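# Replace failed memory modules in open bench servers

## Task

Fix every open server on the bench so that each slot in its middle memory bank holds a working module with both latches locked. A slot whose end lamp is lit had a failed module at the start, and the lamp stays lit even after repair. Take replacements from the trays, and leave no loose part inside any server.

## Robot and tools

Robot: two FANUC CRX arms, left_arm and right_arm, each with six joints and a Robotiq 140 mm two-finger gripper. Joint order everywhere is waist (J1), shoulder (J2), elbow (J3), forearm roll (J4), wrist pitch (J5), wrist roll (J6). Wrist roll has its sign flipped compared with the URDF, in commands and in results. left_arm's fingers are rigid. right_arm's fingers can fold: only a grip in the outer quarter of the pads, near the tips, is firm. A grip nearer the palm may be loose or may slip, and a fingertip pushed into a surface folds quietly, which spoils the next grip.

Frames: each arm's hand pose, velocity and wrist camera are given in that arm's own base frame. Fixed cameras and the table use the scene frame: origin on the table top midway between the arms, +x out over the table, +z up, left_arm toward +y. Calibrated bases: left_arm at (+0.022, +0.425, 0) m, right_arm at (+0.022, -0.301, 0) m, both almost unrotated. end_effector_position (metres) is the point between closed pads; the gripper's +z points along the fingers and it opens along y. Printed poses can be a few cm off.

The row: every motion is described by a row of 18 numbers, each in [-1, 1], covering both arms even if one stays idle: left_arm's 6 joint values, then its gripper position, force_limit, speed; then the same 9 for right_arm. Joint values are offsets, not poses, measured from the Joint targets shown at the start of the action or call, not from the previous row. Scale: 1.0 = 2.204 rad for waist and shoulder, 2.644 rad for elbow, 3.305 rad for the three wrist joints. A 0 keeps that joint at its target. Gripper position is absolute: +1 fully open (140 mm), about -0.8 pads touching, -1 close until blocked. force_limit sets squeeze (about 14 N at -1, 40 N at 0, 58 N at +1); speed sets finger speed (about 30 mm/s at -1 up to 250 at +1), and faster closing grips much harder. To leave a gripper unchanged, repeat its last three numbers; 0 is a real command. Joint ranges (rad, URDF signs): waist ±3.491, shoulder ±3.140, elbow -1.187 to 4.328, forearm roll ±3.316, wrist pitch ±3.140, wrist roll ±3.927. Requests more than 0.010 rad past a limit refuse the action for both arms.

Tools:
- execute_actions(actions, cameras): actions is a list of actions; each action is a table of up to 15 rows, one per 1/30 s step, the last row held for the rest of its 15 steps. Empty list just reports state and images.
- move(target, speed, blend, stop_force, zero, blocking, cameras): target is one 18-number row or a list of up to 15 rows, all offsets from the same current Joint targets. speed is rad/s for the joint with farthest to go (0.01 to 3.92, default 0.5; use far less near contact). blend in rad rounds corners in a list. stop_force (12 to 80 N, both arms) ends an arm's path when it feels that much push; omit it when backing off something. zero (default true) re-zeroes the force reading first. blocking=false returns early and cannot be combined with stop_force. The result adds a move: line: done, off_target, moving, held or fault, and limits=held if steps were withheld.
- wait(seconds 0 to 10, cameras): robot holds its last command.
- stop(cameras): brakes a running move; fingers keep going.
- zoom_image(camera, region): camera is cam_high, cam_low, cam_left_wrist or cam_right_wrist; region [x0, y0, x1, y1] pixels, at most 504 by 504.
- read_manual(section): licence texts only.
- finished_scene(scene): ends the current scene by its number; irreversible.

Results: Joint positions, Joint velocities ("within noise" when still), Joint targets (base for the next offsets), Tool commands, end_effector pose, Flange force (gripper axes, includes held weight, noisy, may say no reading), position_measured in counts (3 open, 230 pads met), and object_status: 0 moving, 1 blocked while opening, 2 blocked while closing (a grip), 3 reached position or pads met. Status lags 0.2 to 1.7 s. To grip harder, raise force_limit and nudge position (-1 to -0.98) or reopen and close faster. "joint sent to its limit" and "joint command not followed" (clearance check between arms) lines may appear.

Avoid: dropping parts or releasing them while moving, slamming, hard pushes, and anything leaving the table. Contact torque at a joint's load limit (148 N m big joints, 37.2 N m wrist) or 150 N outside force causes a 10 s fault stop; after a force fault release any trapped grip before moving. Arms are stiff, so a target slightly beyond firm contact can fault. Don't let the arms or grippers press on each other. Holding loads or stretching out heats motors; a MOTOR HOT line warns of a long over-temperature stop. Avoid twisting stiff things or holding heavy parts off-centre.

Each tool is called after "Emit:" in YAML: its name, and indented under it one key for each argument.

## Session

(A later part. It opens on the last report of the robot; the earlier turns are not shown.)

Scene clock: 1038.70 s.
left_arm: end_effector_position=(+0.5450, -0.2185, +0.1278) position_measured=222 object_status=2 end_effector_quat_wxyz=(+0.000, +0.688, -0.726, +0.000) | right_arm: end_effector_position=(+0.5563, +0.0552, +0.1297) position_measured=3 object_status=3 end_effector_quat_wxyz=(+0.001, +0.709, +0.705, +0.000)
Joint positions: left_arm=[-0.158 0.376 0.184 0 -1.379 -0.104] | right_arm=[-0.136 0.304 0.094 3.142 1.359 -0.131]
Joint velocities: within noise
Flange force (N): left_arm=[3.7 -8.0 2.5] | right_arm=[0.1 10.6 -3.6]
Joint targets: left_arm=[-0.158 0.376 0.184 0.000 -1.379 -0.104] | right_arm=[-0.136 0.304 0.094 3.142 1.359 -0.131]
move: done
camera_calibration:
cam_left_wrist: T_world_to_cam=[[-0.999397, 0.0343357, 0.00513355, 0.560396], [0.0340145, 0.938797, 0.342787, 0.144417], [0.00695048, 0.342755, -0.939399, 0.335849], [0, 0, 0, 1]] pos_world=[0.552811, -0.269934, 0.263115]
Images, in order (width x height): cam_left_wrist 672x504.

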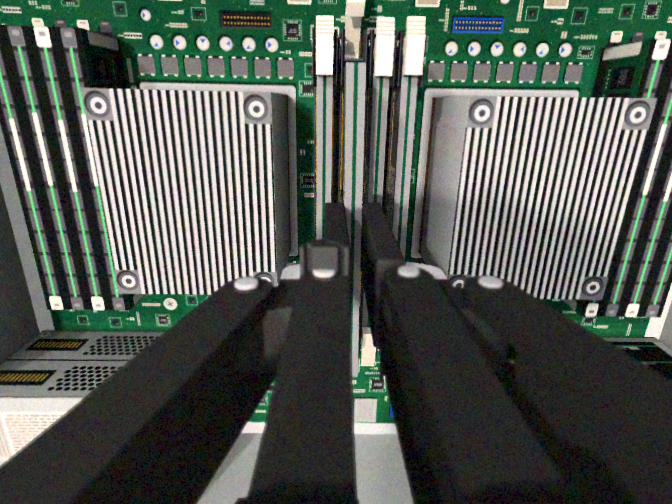

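Emit:
move:
  target: [-0.0006,0.0048,-0.0143,0,0.0147,-0.0003,-1,0,-1,0,0,0,0,0,0,1,1,1]
  cameras: ["cam_left_wrist"]
  speed: 0.02
  stop_force: 12

Emit:
zoom_image:
  camera: "cam_left_wrist"
  region: [290, 0, 410, 140]

Scene clock: 1054.90 s.
left_arm: end_effector_position=(+0.5448, -0.2190, +0.1160) position_measured=222 object_status=2 end_effector_quat_wxyz=(+0.000, +0.688, -0.726, +0.000) | right_arm: end_effector_position=(+0.5563, +0.0552, +0.1297) position_measured=3 object_status=3 end_effector_quat_wxyz=(+0.001, +0.709, +0.705, +0.000)
Joint positions: left_arm=[-0.159 0.382 0.164 0 -1.353 -0.105] | right_arm=[-0.136 0.304 0.094 3.142 1.359 -0.131]
Joint velocities: within noise
Flange force (N): left_arm=[30.9 -12.0 -9.5] | right_arm=[0.4 10.8 -3.4]
Joint targets: left_arm=[-0.159 0.382 0.164 0.000 -1.353 -0.105] | right_arm=[-0.136 0.304 0.094 3.142 1.359 -0.131]
move: contact (left_arm); left_arm: the wrist pitch is farthest, 0.022 rad from its target
camera_calibration:
cam_left_wrist: T_world_to_cam=[[-0.999388, 0.0346312, 0.0049073, 0.560306], [0.0342176, 0.938939, 0.342379, 0.148971], [0.00724932, 0.342337, -0.939549, 0.324696], [0, 0, 0, 1]] pos_world=[0.552512, -0.270434, 0.251314]
Images, in order (width x height): cam_left_wrist 672x504.

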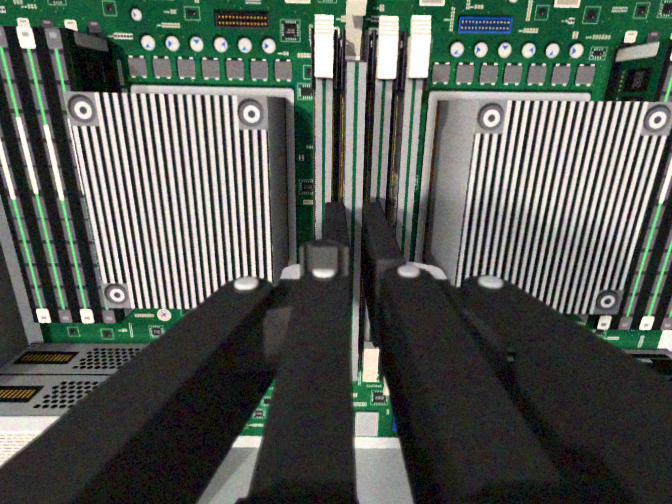

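Scaled by 3.600.

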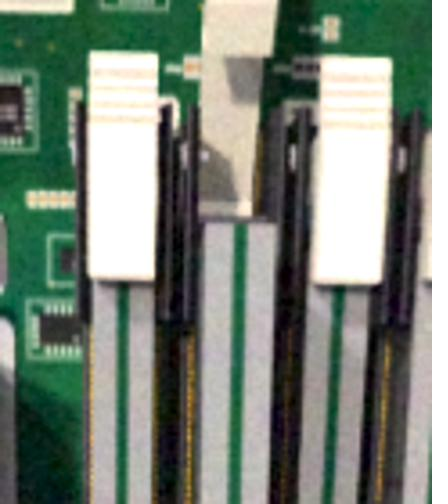

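Emit:
move:
  target: [-0.0017,0.0006,0.0024,0,-0.0015,-0.001,-1,0,-1,0,0,0,0,0,0,1,1,1]
  cameras: []
  speed: 0.02

Scene clock: 1064.70 s.
left_arm: end_effector_position=(+0.5449, -0.2212, +0.1180) position_measured=222 object_status=2 end_effector_quat_wxyz=(+0.000, +0.688, -0.726, +0.000) | right_arm: end_effector_position=(+0.5563, +0.0552, +0.1297) position_measured=3 object_status=3 end_effector_quat_wxyz=(+0.001, +0.709, +0.705, +0.000)
Joint positions: left_arm=[-0.163 0.383 0.17 0 -1.358 -0.108] | right_arm=[-0.136 0.304 0.094 3.142 1.359 -0.131]
Joint velocities: within noise
Flange force (N): left_arm=[2.2 -6.4 2.8] | right_arm=[0.4 11.3 -3.4]
Joint targets: left_arm=[-0.163 0.383 0.170 0.000 -1.358 -0.108] | right_arm=[-0.136 0.304 0.094 3.142 1.359 -0.131]
move: done
No camera images: "cameras" was empty.

Emit:
move:
  target: [0,0.0046,-0.0109,0,0.0118,0,-1,0,-1,0,0,0,0,0,0,1,1,1]
  cameras: ["cam_left_wrist"]
  speed: 0.02
  stop_force: 12

Emit:
zoom_image:
  camera: "cam_left_wrist"
  region: [290, 0, 410, 140]

Scene clock: 1072.47 s.
left_arm: end_effector_position=(+0.5450, -0.2212, +0.1001) position_measured=222 object_status=2 end_effector_quat_wxyz=(+0.000, +0.688, -0.726, +0.000) | right_arm: end_effector_position=(+0.5563, +0.0552, +0.1297) position_measured=3 object_status=3 end_effector_quat_wxyz=(+0.001, +0.709, +0.705, +0.000)
Joint positions: left_arm=[-0.163 0.393 0.141 0 -1.319 -0.108] | right_arm=[-0.136 0.304 0.094 3.142 1.359 -0.131]
Joint velocities: within noise
Flange force (N): left_arm=[-9.6 -3.6 -5.9] | right_arm=[0.4 11.0 -3.8]
Joint targets: left_arm=[-0.163 0.393 0.141 0.000 -1.319 -0.108] | right_arm=[-0.136 0.304 0.094 3.142 1.359 -0.131]
move: done
camera_calibration:
cam_left_wrist: T_world_to_cam=[[-0.999372, 0.0351071, 0.00476751, 0.560814], [0.0346159, 0.938877, 0.342507, 0.156207], [0.00754833, 0.342457, -0.939503, 0.310367], [0, 0, 0, 1]] pos_world=[0.552712, -0.272635, 0.235415]
Images, in order (width x height): cam_left_wrist 672x504.

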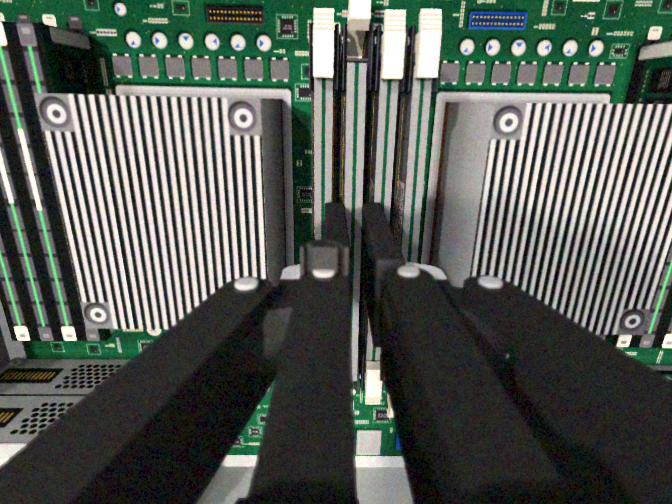

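Scaled by 3.600.

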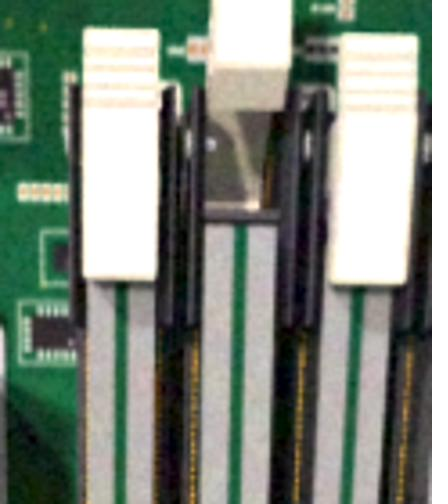

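Emit:
move:
  target:
    - [0,0,0,0,0,0,-0.6,0,-1,0,0,0,0,0,0,1,1,1]
    - [0,-0.0105,0.023,0,-0.0226,0,-0.6,0,-1,0,0,0,0,0,0,1,1,1]
    - [0,-0.0105,0.023,0,-0.0226,0,-1,0,-0.5,0,0,0,0,0,0,1,1,1]
  cameras: ["cam_left_wrist"]
  speed: 0.06

Emit:
zoom_image:
  camera: "cam_left_wrist"
  region: [290, 0, 410, 140]

Scene clock: 1082.10 s.
left_arm: end_effector_position=(+0.5469, -0.2215, +0.1390) position_measured=232 object_status=3 end_effector_quat_wxyz=(-0.003, +0.688, -0.726, +0.004) | right_arm: end_effector_position=(+0.5563, +0.0552, +0.1297) position_measured=3 object_status=3 end_effector_quat_wxyz=(+0.001, +0.709, +0.705, +0.000)
Joint positions: left_arm=[-0.163 0.37 0.202 0 -1.393 -0.108] | right_arm=[-0.136 0.304 0.094 3.142 1.359 -0.131]
Joint velocities: within noise
Flange force (N): left_arm=[3.6 -7.0 2.3] | right_arm=[0.7 10.8 -3.4]
Joint targets: left_arm=[-0.163 0.370 0.202 0.000 -1.393 -0.108] | right_arm=[-0.136 0.304 0.094 3.142 1.359 -0.131]
move: done
camera_calibration:
cam_left_wrist: T_world_to_cam=[[-0.999375, 0.0350758, -0.00445523, 0.563836], [0.0314485, 0.939389, 0.341408, 0.145105], [0.0161604, 0.341055, -0.939905, 0.342012], [0, 0, 0, 1]] pos_world=[0.553394, -0.272732, 0.27443]
Images, in order (width x height): cam_left_wrist 672x504.

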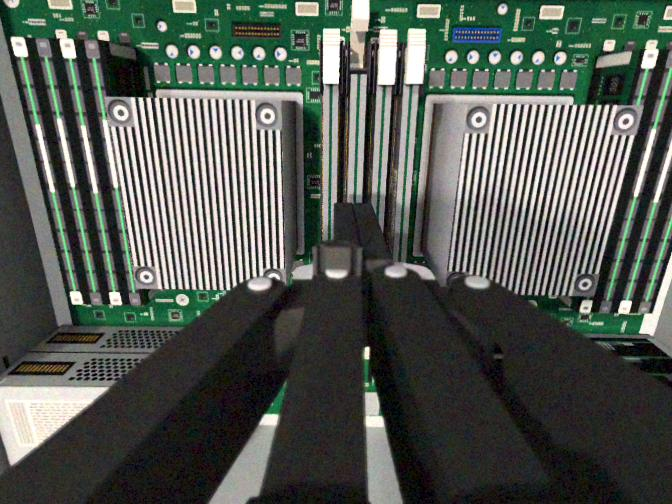

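Scaled by 3.600.

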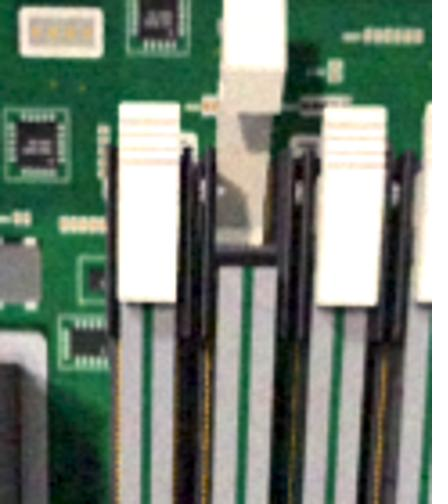

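Emit:
move:
  target: [0,0.006,-0.012,0,0.0106,0,-1,0,-0.5,0,0,0,0,0,0,1,1,1]
  cameras: []
  speed: 0.06

Emit:
move:
  target: [0,0.006,-0.0138,0,0.0151,0,-1,0,-0.5,0,0,0,0,0,0,1,1,1]
  cameras: ["cam_left_wrist"]
  speed: 0.02
  stop_force: 80

Emit:
zoom_image:
  camera: "cam_left_wrist"
  region: [290, 0, 410, 140]

Scene clock: 1090.87 s.
left_arm: end_effector_position=(+0.5448, -0.2212, +0.1179) position_measured=232 object_status=3 end_effector_quat_wxyz=(+0.000, +0.688, -0.726, +0.000) | right_arm: end_effector_position=(+0.5563, +0.0552, +0.1297) position_measured=3 object_status=3 end_effector_quat_wxyz=(+0.001, +0.709, +0.705, +0.000)
Joint positions: left_arm=[-0.163 0.383 0.17 0 -1.358 -0.108] | right_arm=[-0.136 0.304 0.094 3.142 1.359 -0.131]
Joint velocities: within noise
Flange force (N): left_arm=[4.2 -7.7 1.9] | right_arm=[0.4 11.1 -3.6]
Joint targets: left_arm=[-0.163 0.383 0.170 0.000 -1.358 -0.108] | right_arm=[-0.136 0.304 0.094 3.142 1.359 -0.131]
move: done
No camera images: "cameras" was empty.

Scene clock: 1094.30 s.
left_arm: end_effector_position=(+0.5449, -0.2212, +0.0951) position_measured=232 object_status=3 end_effector_quat_wxyz=(+0.000, +0.688, -0.726, +0.000) | right_arm: end_effector_position=(+0.5563, +0.0552, +0.1297) position_measured=3 object_status=3 end_effector_quat_wxyz=(+0.001, +0.709, +0.705, +0.000)
Joint positions: left_arm=[-0.163 0.396 0.134 0 -1.308 -0.108] | right_arm=[-0.136 0.304 0.094 3.142 1.359 -0.131]
Joint velocities: within noise
Flange force (N): left_arm=[-6.0 3.3 -75.1] | right_arm=[0.3 10.8 -3.5]
Joint targets: left_arm=[-0.163 0.396 0.134 0.000 -1.308 -0.108] | right_arm=[-0.136 0.304 0.094 3.142 1.359 -0.131]
move: done
camera_calibration:
cam_left_wrist: T_world_to_cam=[[-0.999372, 0.0350312, 0.0052759, 0.560601], [0.0347182, 0.938847, 0.342579, 0.157842], [0.00704769, 0.342547, -0.939474, 0.305964], [0, 0, 0, 1]] pos_world=[0.552613, -0.272635, 0.230414]
Images, in order (width x height): cam_left_wrist 672x504.

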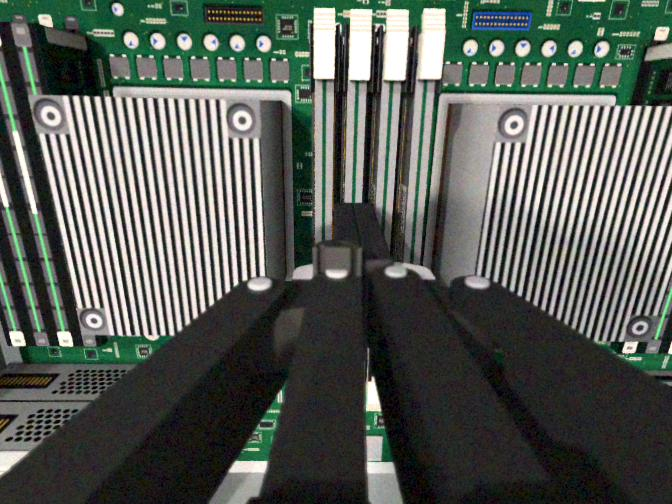

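Scaled by 3.600.

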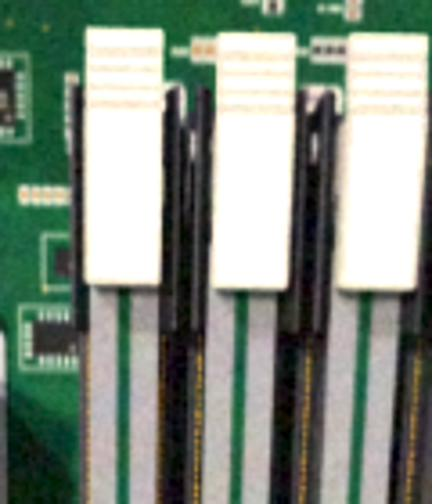

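Emit:
move:
  target:
    - [0,-0.0115,0.026,0,-0.0257,0,-1,0,-0.5,0,0,0,0,0,0,1,1,1]
    - [0.0413,-0.0593,-0.0068,0,-0.0343,-0.9232,-1,0,-0.5,0,0,0,0,0,0,1,1,1]
    - [0.0413,-0.052,-0.0305,0,-0.0105,-0.9232,-1,0,-0.5,0,0,0,0,0,0,1,1,1]
  cameras: ["cam_left_wrist"]
  speed: [0.08,0.7,0.15]

Emit:
zoom_image:
  camera: "cam_left_wrist"
  region: [280, 60, 440, 220]

Scene clock: 1112.27 s.
left_arm: end_effector_position=(+0.5218, -0.1678, +0.1249) position_measured=232 object_status=3 end_effector_quat_wxyz=(+0.000, +0.726, +0.688, +0.000) | right_arm: end_effector_position=(+0.5563, +0.0552, +0.1297) position_measured=3 object_status=3 end_effector_quat_wxyz=(+0.001, +0.709, +0.705, +0.000)
Joint positions: left_arm=[-0.072 0.282 0.053 0 -1.343 -3.16] | right_arm=[-0.136 0.304 0.094 3.142 1.359 -0.131]
Joint velocities: within noise
Flange force (N): left_arm=[-3.2 7.2 2.1] | right_arm=[0.0 10.8 -3.2]
Joint targets: left_arm=[-0.072 0.282 0.053 0.000 -1.343 -3.160] | right_arm=[-0.136 0.304 0.094 3.142 1.359 -0.131]
move: done
camera_calibration:
cam_left_wrist: T_world_to_cam=[[0.999412, -0.0340177, 0.0042513, -0.518854], [-0.0334173, -0.938994, 0.342306, -0.181162], [-0.00765253, -0.342247, -0.939579, 0.2086], [0, 0, 0, 1]] pos_world=[0.514091, -0.116368, 0.260215]
Images, in order (width x height): cam_left_wrist 672x504.

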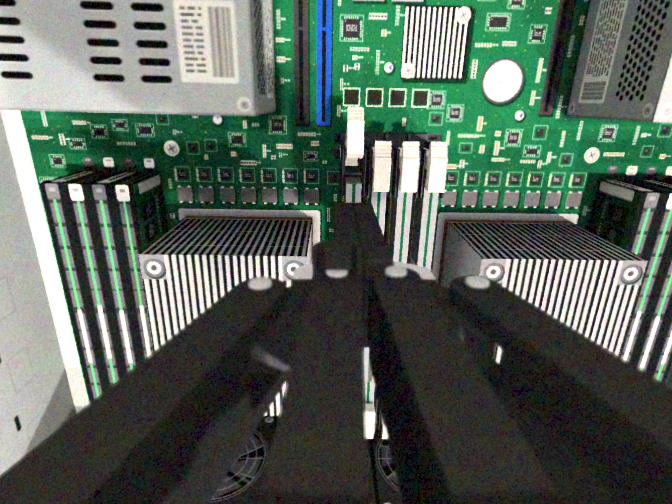

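Scaled by 3.150.

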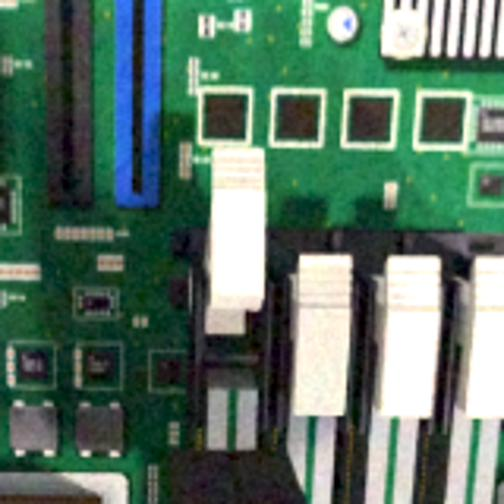

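Emit:
move:
  target: [0,0.009,-0.0186,0,0.0209,0,-1,0,-0.5,0,0,0,0,0,0,1,1,1]
  cameras: ["cam_left_wrist"]
  speed: 0.02
  stop_force: 80

Emit:
zoom_image:
  camera: "cam_left_wrist"
  region: [280, 60, 440, 220]

Scene clock: 1124.70 s.
left_arm: end_effector_position=(+0.5221, -0.1678, +0.0966) position_measured=232 object_status=3 end_effector_quat_wxyz=(+0.000, +0.726, +0.688, +0.000) | right_arm: end_effector_position=(+0.5563, +0.0552, +0.1297) position_measured=3 object_status=3 end_effector_quat_wxyz=(+0.001, +0.709, +0.705, +0.000)
Joint positions: left_arm=[-0.072 0.3 0.008 0 -1.279 -3.16] | right_arm=[-0.136 0.304 0.094 3.142 1.359 -0.131]
Joint velocities: within noise
Flange force (N): left_arm=[12.2 -11.5 -86.2] | right_arm=[0.8 11.0 -3.4]
Joint targets: left_arm=[-0.072 0.300 0.008 0.000 -1.279 -3.160] | right_arm=[-0.136 0.304 0.094 3.142 1.359 -0.131]
move: contact (left_arm)
camera_calibration:
cam_left_wrist: T_world_to_cam=[[0.999411, -0.033964, 0.00497712, -0.519093], [-0.0336155, -0.938995, 0.342284, -0.171361], [-0.00695184, -0.342249, -0.939583, 0.181651], [0, 0, 0, 1]] pos_world=[0.51429, -0.116368, 0.231914]
Images, in order (width x height): cam_left_wrist 672x504.

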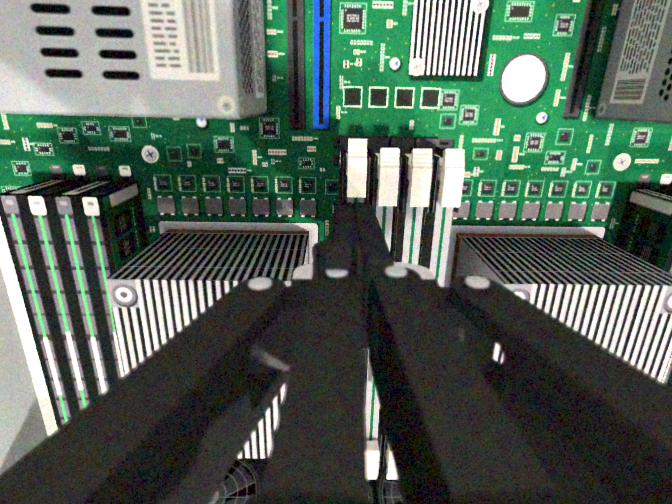

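Scaled by 3.150.

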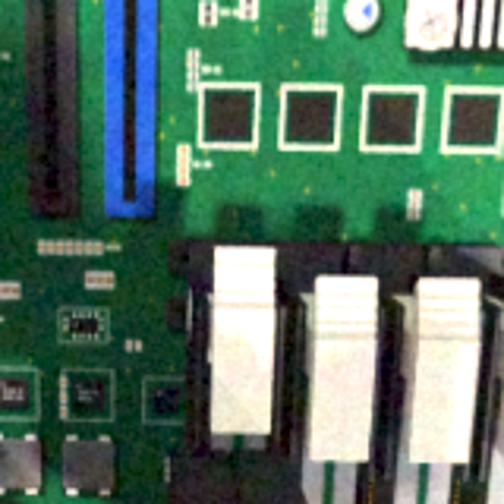

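Emit:
move:
  target: [0,0.0012,-0.00277,0,0.00307,0,-1,0,-0.5,0,0,0,0,0,0,1,1,1]
  speed: 0.02
  stop_force: 60
  cameras: ["cam_left_wrist"]

Emit:
zoom_image:
  camera: "cam_left_wrist"
  region: [200, 150, 500, 400]

Scene clock: 1153.53 s.
left_arm: end_effector_position=(+0.5217, -0.1680, +0.0999) position_measured=232 object_status=3 end_effector_quat_wxyz=(+0.000, +0.726, +0.688, -0.001) | right_arm: end_effector_position=(+0.5563, +0.0552, +0.1297) position_measured=3 object_status=3 end_effector_quat_wxyz=(+0.001, +0.709, +0.705, +0.000)
Joint positions: left_arm=[-0.072 0.297 0.013 0 -1.287 -3.16] | right_arm=[-0.136 0.304 0.094 3.142 1.359 -0.131]
Joint velocities: within noise
Flange force (N): left_arm=[-2.9 7.0 2.9] | right_arm=[0.3 10.4 -3.5]
Flange force when the fault began (N): left_arm=[20.6 -26.0 -146.9]
Joint targets: left_arm=[-0.072 0.297 0.013 0.000 -1.287 -3.160] | right_arm=[-0.136 0.304 0.094 3.142 1.359 -0.131]
Tool commands: left_gripper/position=-1.0 left_gripper/force_limit=+0.003922 left_gripper/speed=-0.498039 right_gripper/position=+1.0 right_gripper/force_limit=+1.0 right_gripper/speed=+1.0
FORCE FAULT: contact force on the left arm reached its limit, and that arm stopped. The contact can be on any part of that arm, not only on its tool. That arm's remaining commands of this call were not run. That arm is still stopped at the end of this call. That arm stays stopped for about 10 more seconds. Until then a move that you send moves the other arm only, and its call returns only when the move has ended. Once the stop has ended, the next robot result says so. If the stop ends while you think or write, that arm runs what you send next, counted from new Joint targets: where its joints stand when the stop ends. While its stop runs, that arm takes no new command, but its gripper still runs the gripper command that each later call begins with. Until it ends, the stop uses up actions while you think or wait. An arm that is not stopped still takes commands.
move: fault (left_arm); left_arm: the wrist pitch is farthest, 0.019 rad from its target
camera_calibration:
cam_left_wrist: T_world_to_cam=[[0.999421, -0.0337698, 0.00407221, -0.518585], [-0.0331189, -0.938819, 0.342816, -0.172955], [-0.00775375, -0.342753, -0.939394, 0.185027], [0, 0, 0, 1]] pos_world=[0.513992, -0.116467, 0.235217]
Images, in order (width x height): cam_left_wrist 672x504.

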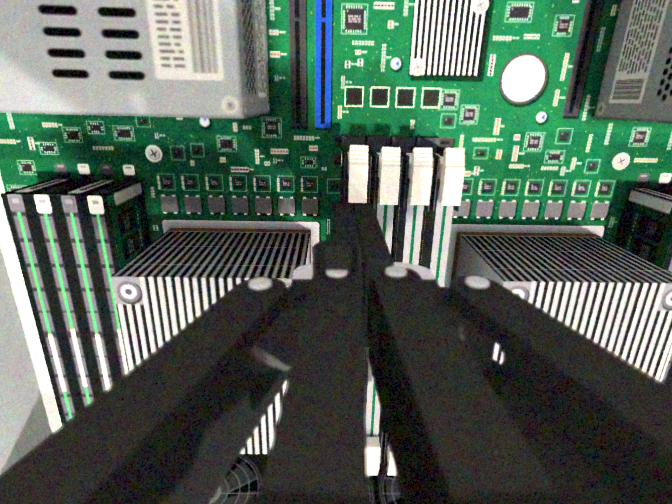

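Scaled by 1.680.

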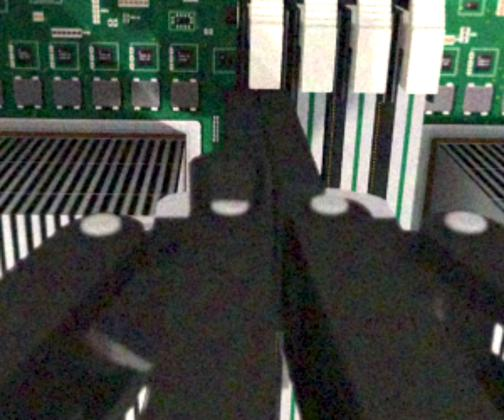

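Emit:
wait:
  seconds: 10
  cameras: []

Emit:
move:
  target: [0,-0.03,0.015,0,0.005,0,-1,0,-0.5,0,0,0,0,0,0,1,1,1]
  speed: 0.2
  cameras: ["cam_left_wrist"]

Emit:
zoom_image:
  camera: "cam_left_wrist"
  region: [280, 100, 520, 280]

Scene clock: 1167.90 s.
left_arm: end_effector_position=(+0.5217, -0.1680, +0.0999) position_measured=232 object_status=3 end_effector_quat_wxyz=(+0.000, +0.726, +0.688, -0.001) | right_arm: end_effector_position=(+0.5563, +0.0552, +0.1297) position_measured=3 object_status=3 end_effector_quat_wxyz=(+0.001, +0.709, +0.705, +0.000)
Joint positions: left_arm=[-0.072 0.297 0.013 0 -1.287 -3.16] | right_arm=[-0.136 0.304 0.094 3.142 1.359 -0.131]
Joint velocities: within noise
Flange force (N): left_arm=[-3.6 6.9 3.0] | right_arm=[0.1 11.8 -3.4]
Joint targets: left_arm=[-0.072 0.297 0.013 0.000 -1.287 -3.160] | right_arm=[-0.136 0.304 0.094 3.142 1.359 -0.131]
Tool commands: left_gripper/position=-1.0 left_gripper/force_limit=+0.003922 left_gripper/speed=-0.498039 right_gripper/position=+1.0 right_gripper/force_limit=+1.0 right_gripper/speed=+1.0
FORCE FAULT, CONTINUED: the left arm's stop, for the force fault that an earlier result reported, is over. The rest of the stop counts as 19 of the actions that you can send in this scene. During its stop the left arm's controller moved it back a little. That arm's target is now where it stood when the stop ended, not its last command. That arm accepts commands again.
wait: 10.00 s; at rest from the start
No camera images: "cameras" was empty.

Scene clock: 1168.63 s.
left_arm: end_effector_position=(+0.5494, -0.1699, +0.1539) position_measured=232 object_status=3 end_effector_quat_wxyz=(+0.045, +0.724, +0.687, +0.041) | right_arm: end_effector_position=(+0.5563, +0.0552, +0.1297) position_measured=3 object_status=3 end_effector_quat_wxyz=(+0.001, +0.709, +0.705, +0.000)
Joint positions: left_arm=[-0.072 0.231 0.052 0 -1.271 -3.16] | right_arm=[-0.136 0.304 0.094 3.142 1.359 -0.131]
Joint velocities: within noise
Flange force (N): left_arm=[-3.5 7.5 2.5] | right_arm=[0.1 11.0 -3.6]
Joint targets: left_arm=[-0.072 0.231 0.052 0.000 -1.271 -3.160] | right_arm=[-0.136 0.304 0.094 3.142 1.359 -0.131]
move: done
camera_calibration:
cam_left_wrist: T_world_to_cam=[[0.991442, -0.0332282, 0.126247, -0.560878], [-0.0752197, -0.9358, 0.344412, -0.169015], [0.106698, -0.350961, -0.930291, 0.169681], [0, 0, 0, 1]] pos_world=[0.52526, -0.11725, 0.286873]
Images, in order (width x height): cam_left_wrist 672x504.

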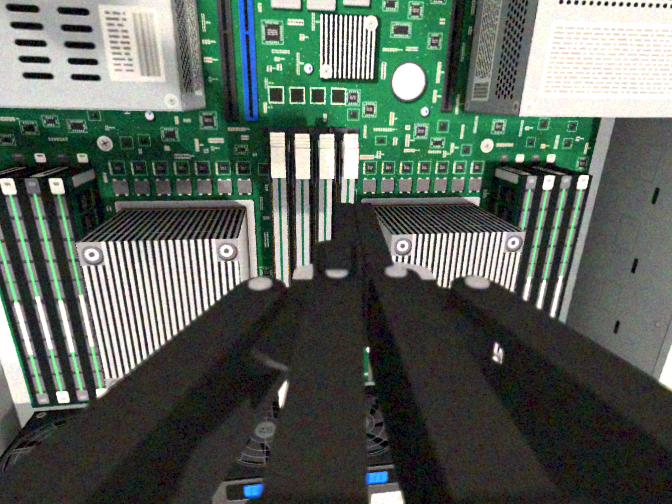

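Scaled by 2.100.

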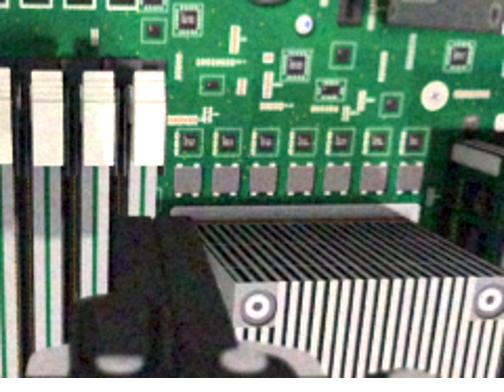

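Emit:
zoom_image:
  camera: "cam_left_wrist"
  region: [240, 110, 400, 230]

Scaled by 3.150.

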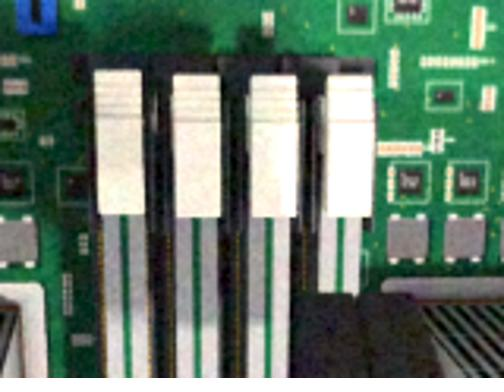

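Emit:
move:
  target: [-0.0663,0.137,0.1718,0,-0.0826,0.9065,-1,0,-0.5,0,0,0,0,0,0,1,1,1]
  speed: 1.2
  cameras: ["cam_left_wrist","cam_right_wrist","cam_high"]

Emit:
zoom_image:
  camera: "cam_left_wrist"
  region: [280, 100, 480, 250]

Scene clock: 1189.67 s.
left_arm: end_effector_position=(+0.5951, -0.2650, +0.1704) position_measured=232 object_status=3 end_effector_quat_wxyz=(+0.000, +0.688, -0.726, +0.000) | right_arm: end_effector_position=(+0.5563, +0.0552, +0.1297) position_measured=3 object_status=3 end_effector_quat_wxyz=(+0.001, +0.709, +0.705, +0.000)
Joint positions: left_arm=[-0.218 0.533 0.506 0 -1.544 -0.163] | right_arm=[-0.136 0.304 0.094 3.142 1.359 -0.131]
Joint velocities: within noise
Flange force (N): left_arm=[5.4 -10.2 1.0] | right_arm=[-0.1 10.7 -3.3]
Joint targets: left_arm=[-0.218 0.533 0.506 0.000 -1.544 -0.163] | right_arm=[-0.136 0.304 0.094 3.142 1.359 -0.131]
move: done
camera_calibration:
cam_left_wrist: T_world_to_cam=[[-0.999382, 0.0348301, 0.00464201, 0.612037], [0.0343175, 0.939104, 0.341915, 0.171821], [0.0075496, 0.341863, -0.939719, 0.390971], [0, 0, 0, 1]] pos_world=[0.602811, -0.316333, 0.305814]
cam_right_wrist: T_world_to_cam=[[0.999748, -0.0152718, 0.0164751, -0.555567], [-0.0201996, -0.932042, 0.361787, 0.0208301], [0.00983034, -0.362029, -0.932115, 0.280861], [0, 0, 0, 1]] pos_world=[0.553087, 0.11261, 0.263411]
Images, in order (width x height): cam_high 504x504, cam_left_wrist 672x504, cam_right_wrist 672x504.

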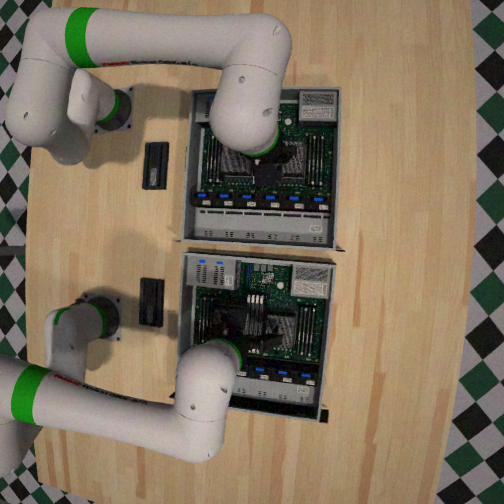

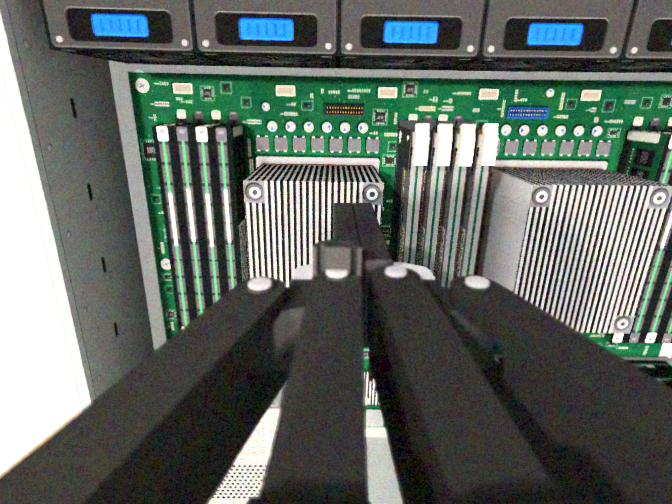

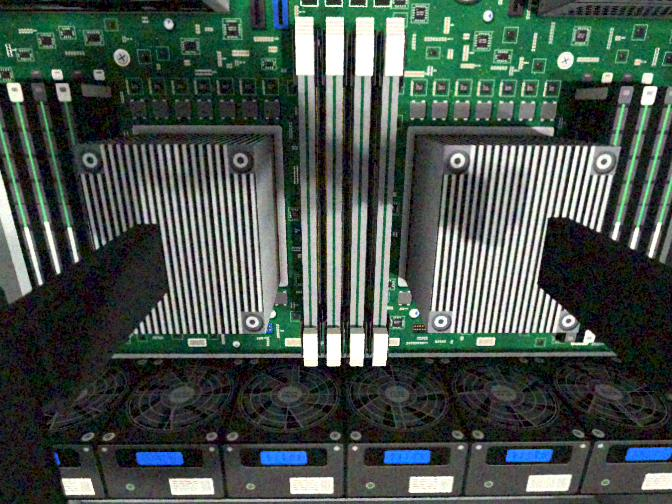

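Scaled by 2.520.

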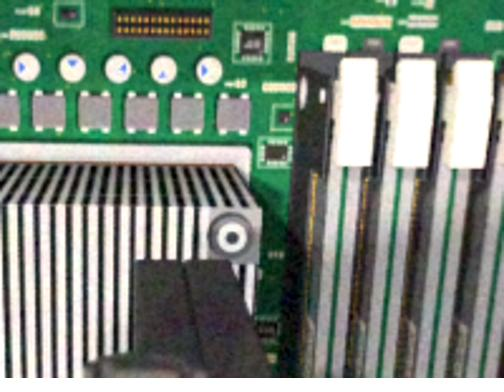

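Emit:
zoom_image:
  camera: "cam_left_wrist"
  region: [385, 105, 505, 195]

Emit:
zoom_image:
  camera: "cam_right_wrist"
  region: [270, 310, 420, 390]

Emit:
zoom_image:
  camera: "cam_right_wrist"
  region: [280, 0, 420, 100]

Scaled by 4.200.

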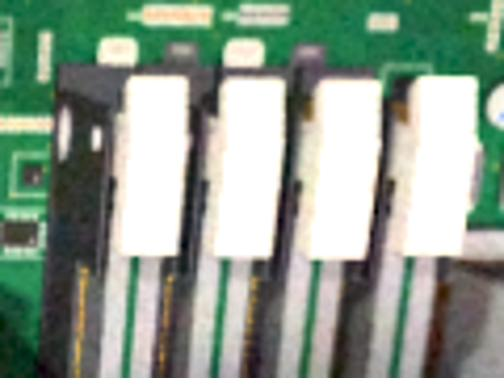

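Scaled by 3.360.

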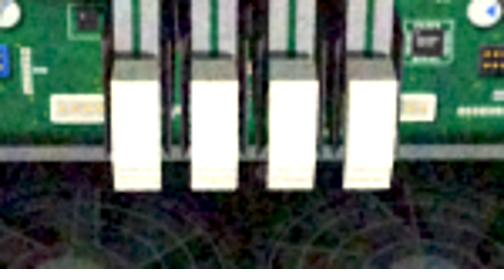

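Scaled by 3.600.

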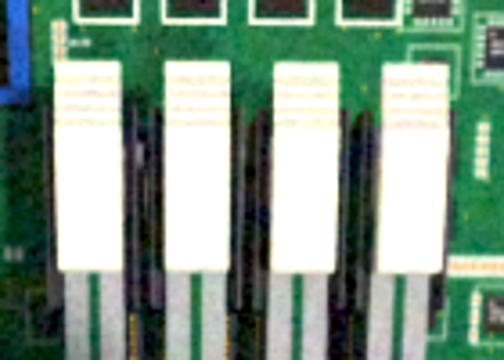

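Emit:
move:
  target: [-0.021,-0.0971,-0.1307,0,0.0398,-0.0142,-1,0,-0.5,-0.0374,0.0407,0.0807,0,0.038,0.9259,1,1,1]
  speed: 1.2
  cameras: ["cam_left_wrist","cam_right_wrist"]

Emit:
zoom_image:
  camera: "cam_left_wrist"
  region: [180, 60, 340, 180]

Emit:
zoom_image:
  camera: "cam_right_wrist"
  region: [370, 90, 530, 210]

Scene clock: 1217.47 s.
left_arm: end_effector_position=(+0.5002, -0.2701, +0.1502) position_measured=232 object_status=3 end_effector_quat_wxyz=(+0.000, +0.688, -0.726, +0.000) | right_arm: end_effector_position=(+0.5997, +0.0002, +0.1697) position_measured=3 object_status=3 end_effector_quat_wxyz=(+0.000, +0.705, -0.709, +0.000)
Joint positions: left_arm=[-0.264 0.319 0.161 0 -1.412 -0.21] | right_arm=[-0.218 0.394 0.307 3.142 1.484 2.93]
Joint velocities: within noise
Flange force (N): left_arm=[4.1 -6.6 2.1] | right_arm=[0.8 -12.1 -4.2]
Joint targets: left_arm=[-0.264 0.319 0.161 0.000 -1.412 -0.210] | right_arm=[-0.218 0.394 0.307 3.142 1.484 2.930]
move: done
camera_calibration:
cam_left_wrist: T_world_to_cam=[[-0.999406, 0.03413, 0.0048102, 0.517205], [0.0337172, 0.93913, 0.341905, 0.187088], [0.00715181, 0.341864, -0.939722, 0.374651], [0, 0, 0, 1]] pos_world=[0.50791, -0.321432, 0.285613]
cam_right_wrist: T_world_to_cam=[[-0.999731, 0.0166778, 0.0161285, 0.598703], [0.021382, 0.932131, 0.36149, -0.0693421], [-0.00900499, 0.361738, -0.932236, 0.308936], [0, 0, 0, 1]] pos_world=[0.602807, -0.0571028, 0.303411]
Images, in order (width x height): cam_left_wrist 672x504, cam_right_wrist 672x504.

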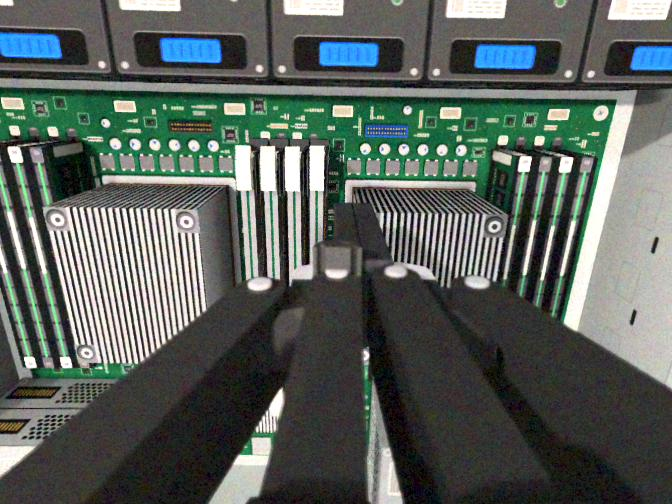

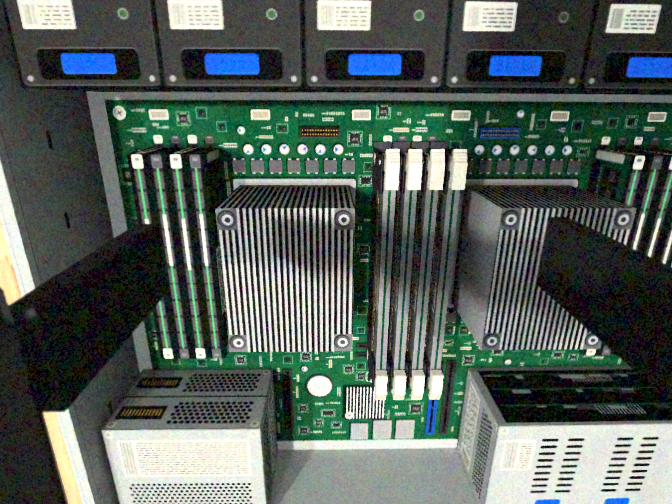

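Scaled by 3.150.

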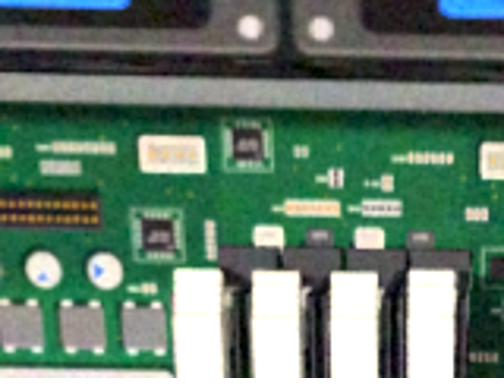

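Scaled by 3.150.

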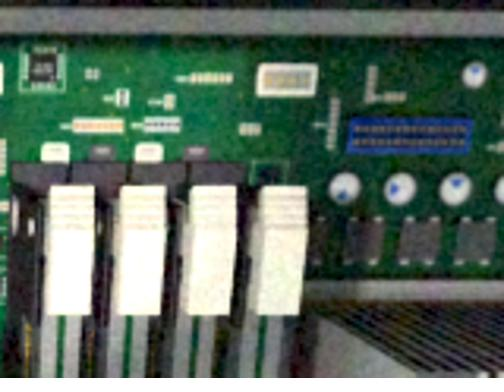

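Emit:
zoom_image:
  camera: "cam_right_wrist"
  region: [120, 120, 250, 220]

Emit:
zoom_image:
  camera: "cam_right_wrist"
  region: [365, 130, 475, 220]

Emit:
zoom_image:
  camera: "cam_right_wrist"
  region: [360, 360, 470, 450]

Emit:
zoom_image:
  camera: "cam_left_wrist"
  region: [225, 120, 345, 220]

Scaled by 3.877.

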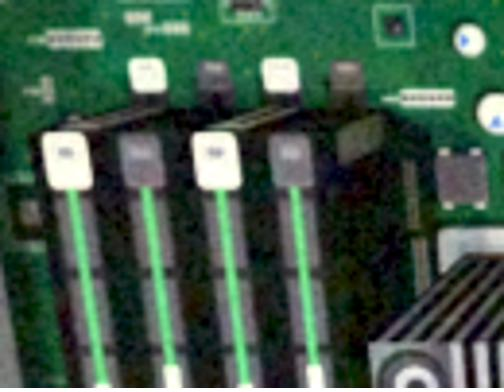

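Scaled by 4.582.

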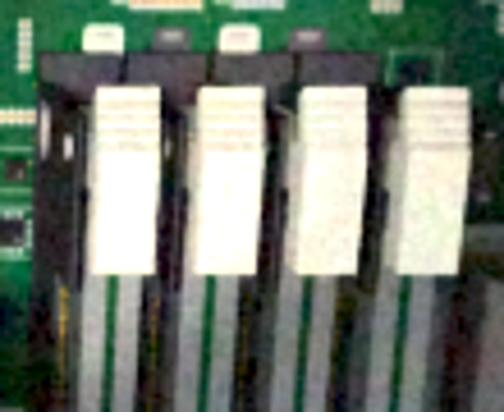

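Scaled by 4.582.

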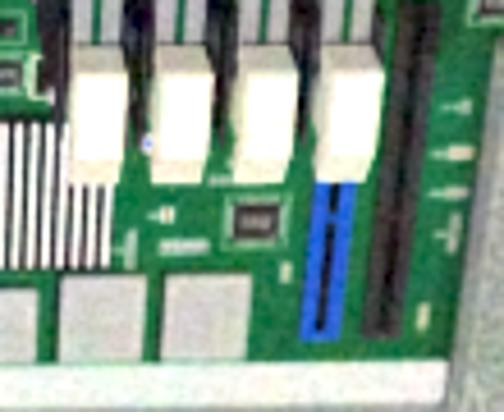

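Scaled by 4.200.

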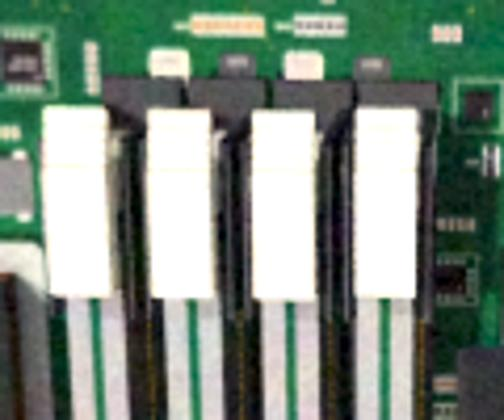

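Emit:
move:
  target: [0.101,0.0611,0.0604,0,-0.0078,-0.8831,-1,0,-0.5,0.0878,0.0283,0.0067,0,-0.0136,-0.8922,1,1,1]
  speed: 1.2
  cameras: ["cam_left_wrist","cam_right_wrist"]

Emit:
zoom_image:
  camera: "cam_right_wrist"
  region: [180, 100, 320, 220]

Emit:
zoom_image:
  camera: "cam_left_wrist"
  region: [180, 100, 320, 220]

Scene clock: 1253.90 s.
left_arm: end_effector_position=(+0.5998, -0.1552, +0.1401) position_measured=232 object_status=3 end_effector_quat_wxyz=(+0.000, +0.726, +0.688, +0.000) | right_arm: end_effector_position=(+0.6098, +0.1150, +0.1400) position_measured=3 object_status=3 end_effector_quat_wxyz=(+0.000, +0.709, +0.705, +0.000)
Joint positions: left_arm=[-0.042 0.453 0.321 0 -1.438 -3.129] | right_arm=[-0.025 0.456 0.325 3.142 1.44 -0.019]
Joint velocities: within noise
Flange force (N): left_arm=[-3.0 10.2 2.0] | right_arm=[1.7 13.1 -4.1]
Joint targets: left_arm=[-0.042 0.453 0.321 0.000 -1.438 -3.129] | right_arm=[-0.025 0.456 0.325 3.142 1.440 -0.019]
move: done
camera_calibration:
cam_left_wrist: T_world_to_cam=[[0.999407, -0.0340548, 0.0050298, -0.596654], [-0.033715, -0.938807, 0.342789, -0.17177], [-0.00695158, -0.342755, -0.939399, 0.227308], [0, 0, 0, 1]] pos_world=[0.592089, -0.103666, 0.275415]
cam_right_wrist: T_world_to_cam=[[0.999766, -0.0155986, 0.0149966, -0.608165], [-0.0199684, -0.932069, 0.361731, 0.073771], [0.00833538, -0.361946, -0.932162, 0.312574], [0, 0, 0, 1]] pos_world=[0.60689, 0.172408, 0.273805]
Images, in order (width x height): cam_left_wrist 672x504, cam_right_wrist 672x504.

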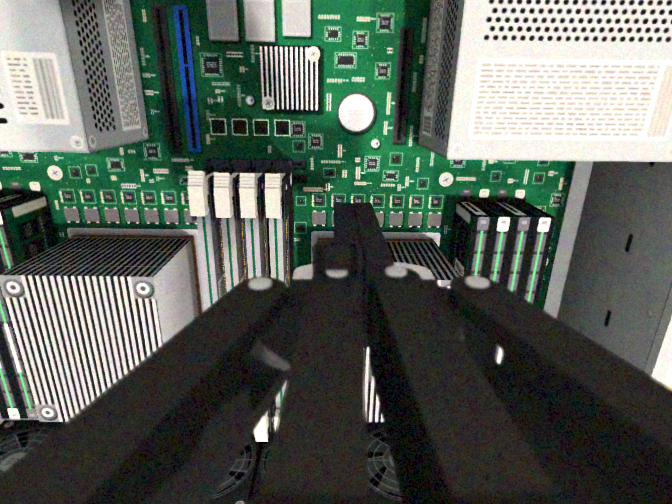

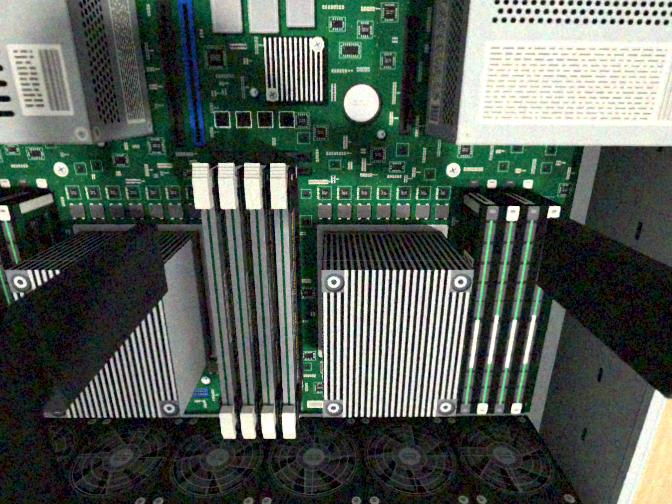

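Scaled by 3.600.

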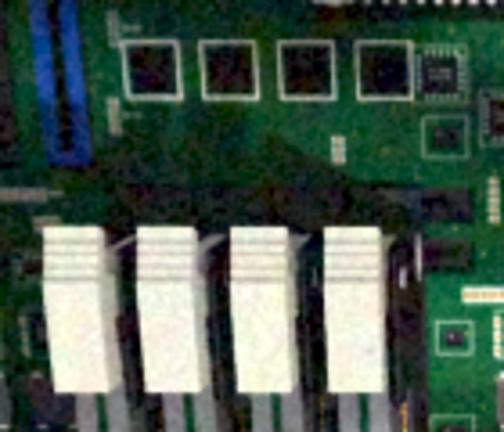

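Scaled by 3.600.

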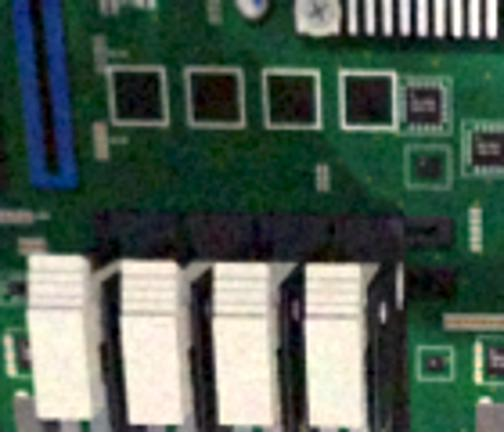

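Emit:
zoom_image:
  camera: "cam_left_wrist"
  region: [205, 112, 295, 142]

Emit:
zoom_image:
  camera: "cam_right_wrist"
  region: [205, 105, 295, 140]

Emit:
zoom_image:
  camera: "cam_right_wrist"
  region: [185, 145, 305, 215]

Emit:
zoom_image:
  camera: "cam_right_wrist"
  region: [195, 370, 315, 445]

Scaled by 5.600.

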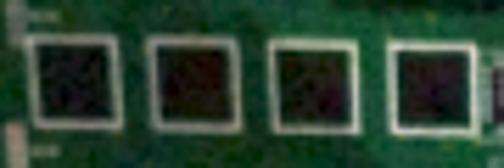

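Scaled by 5.600.

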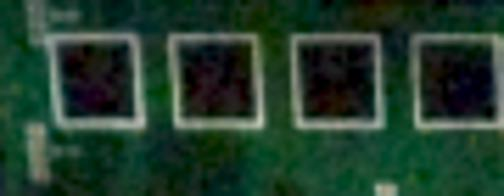

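Scaled by 4.200.

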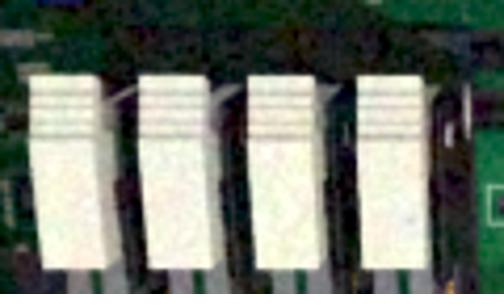

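Scaled by 4.200.

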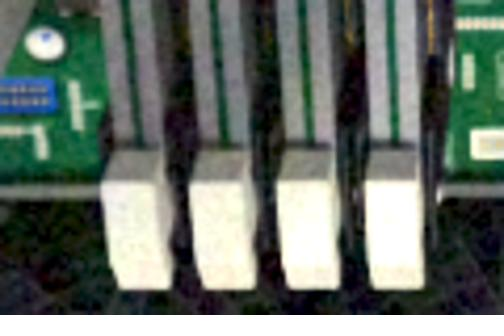

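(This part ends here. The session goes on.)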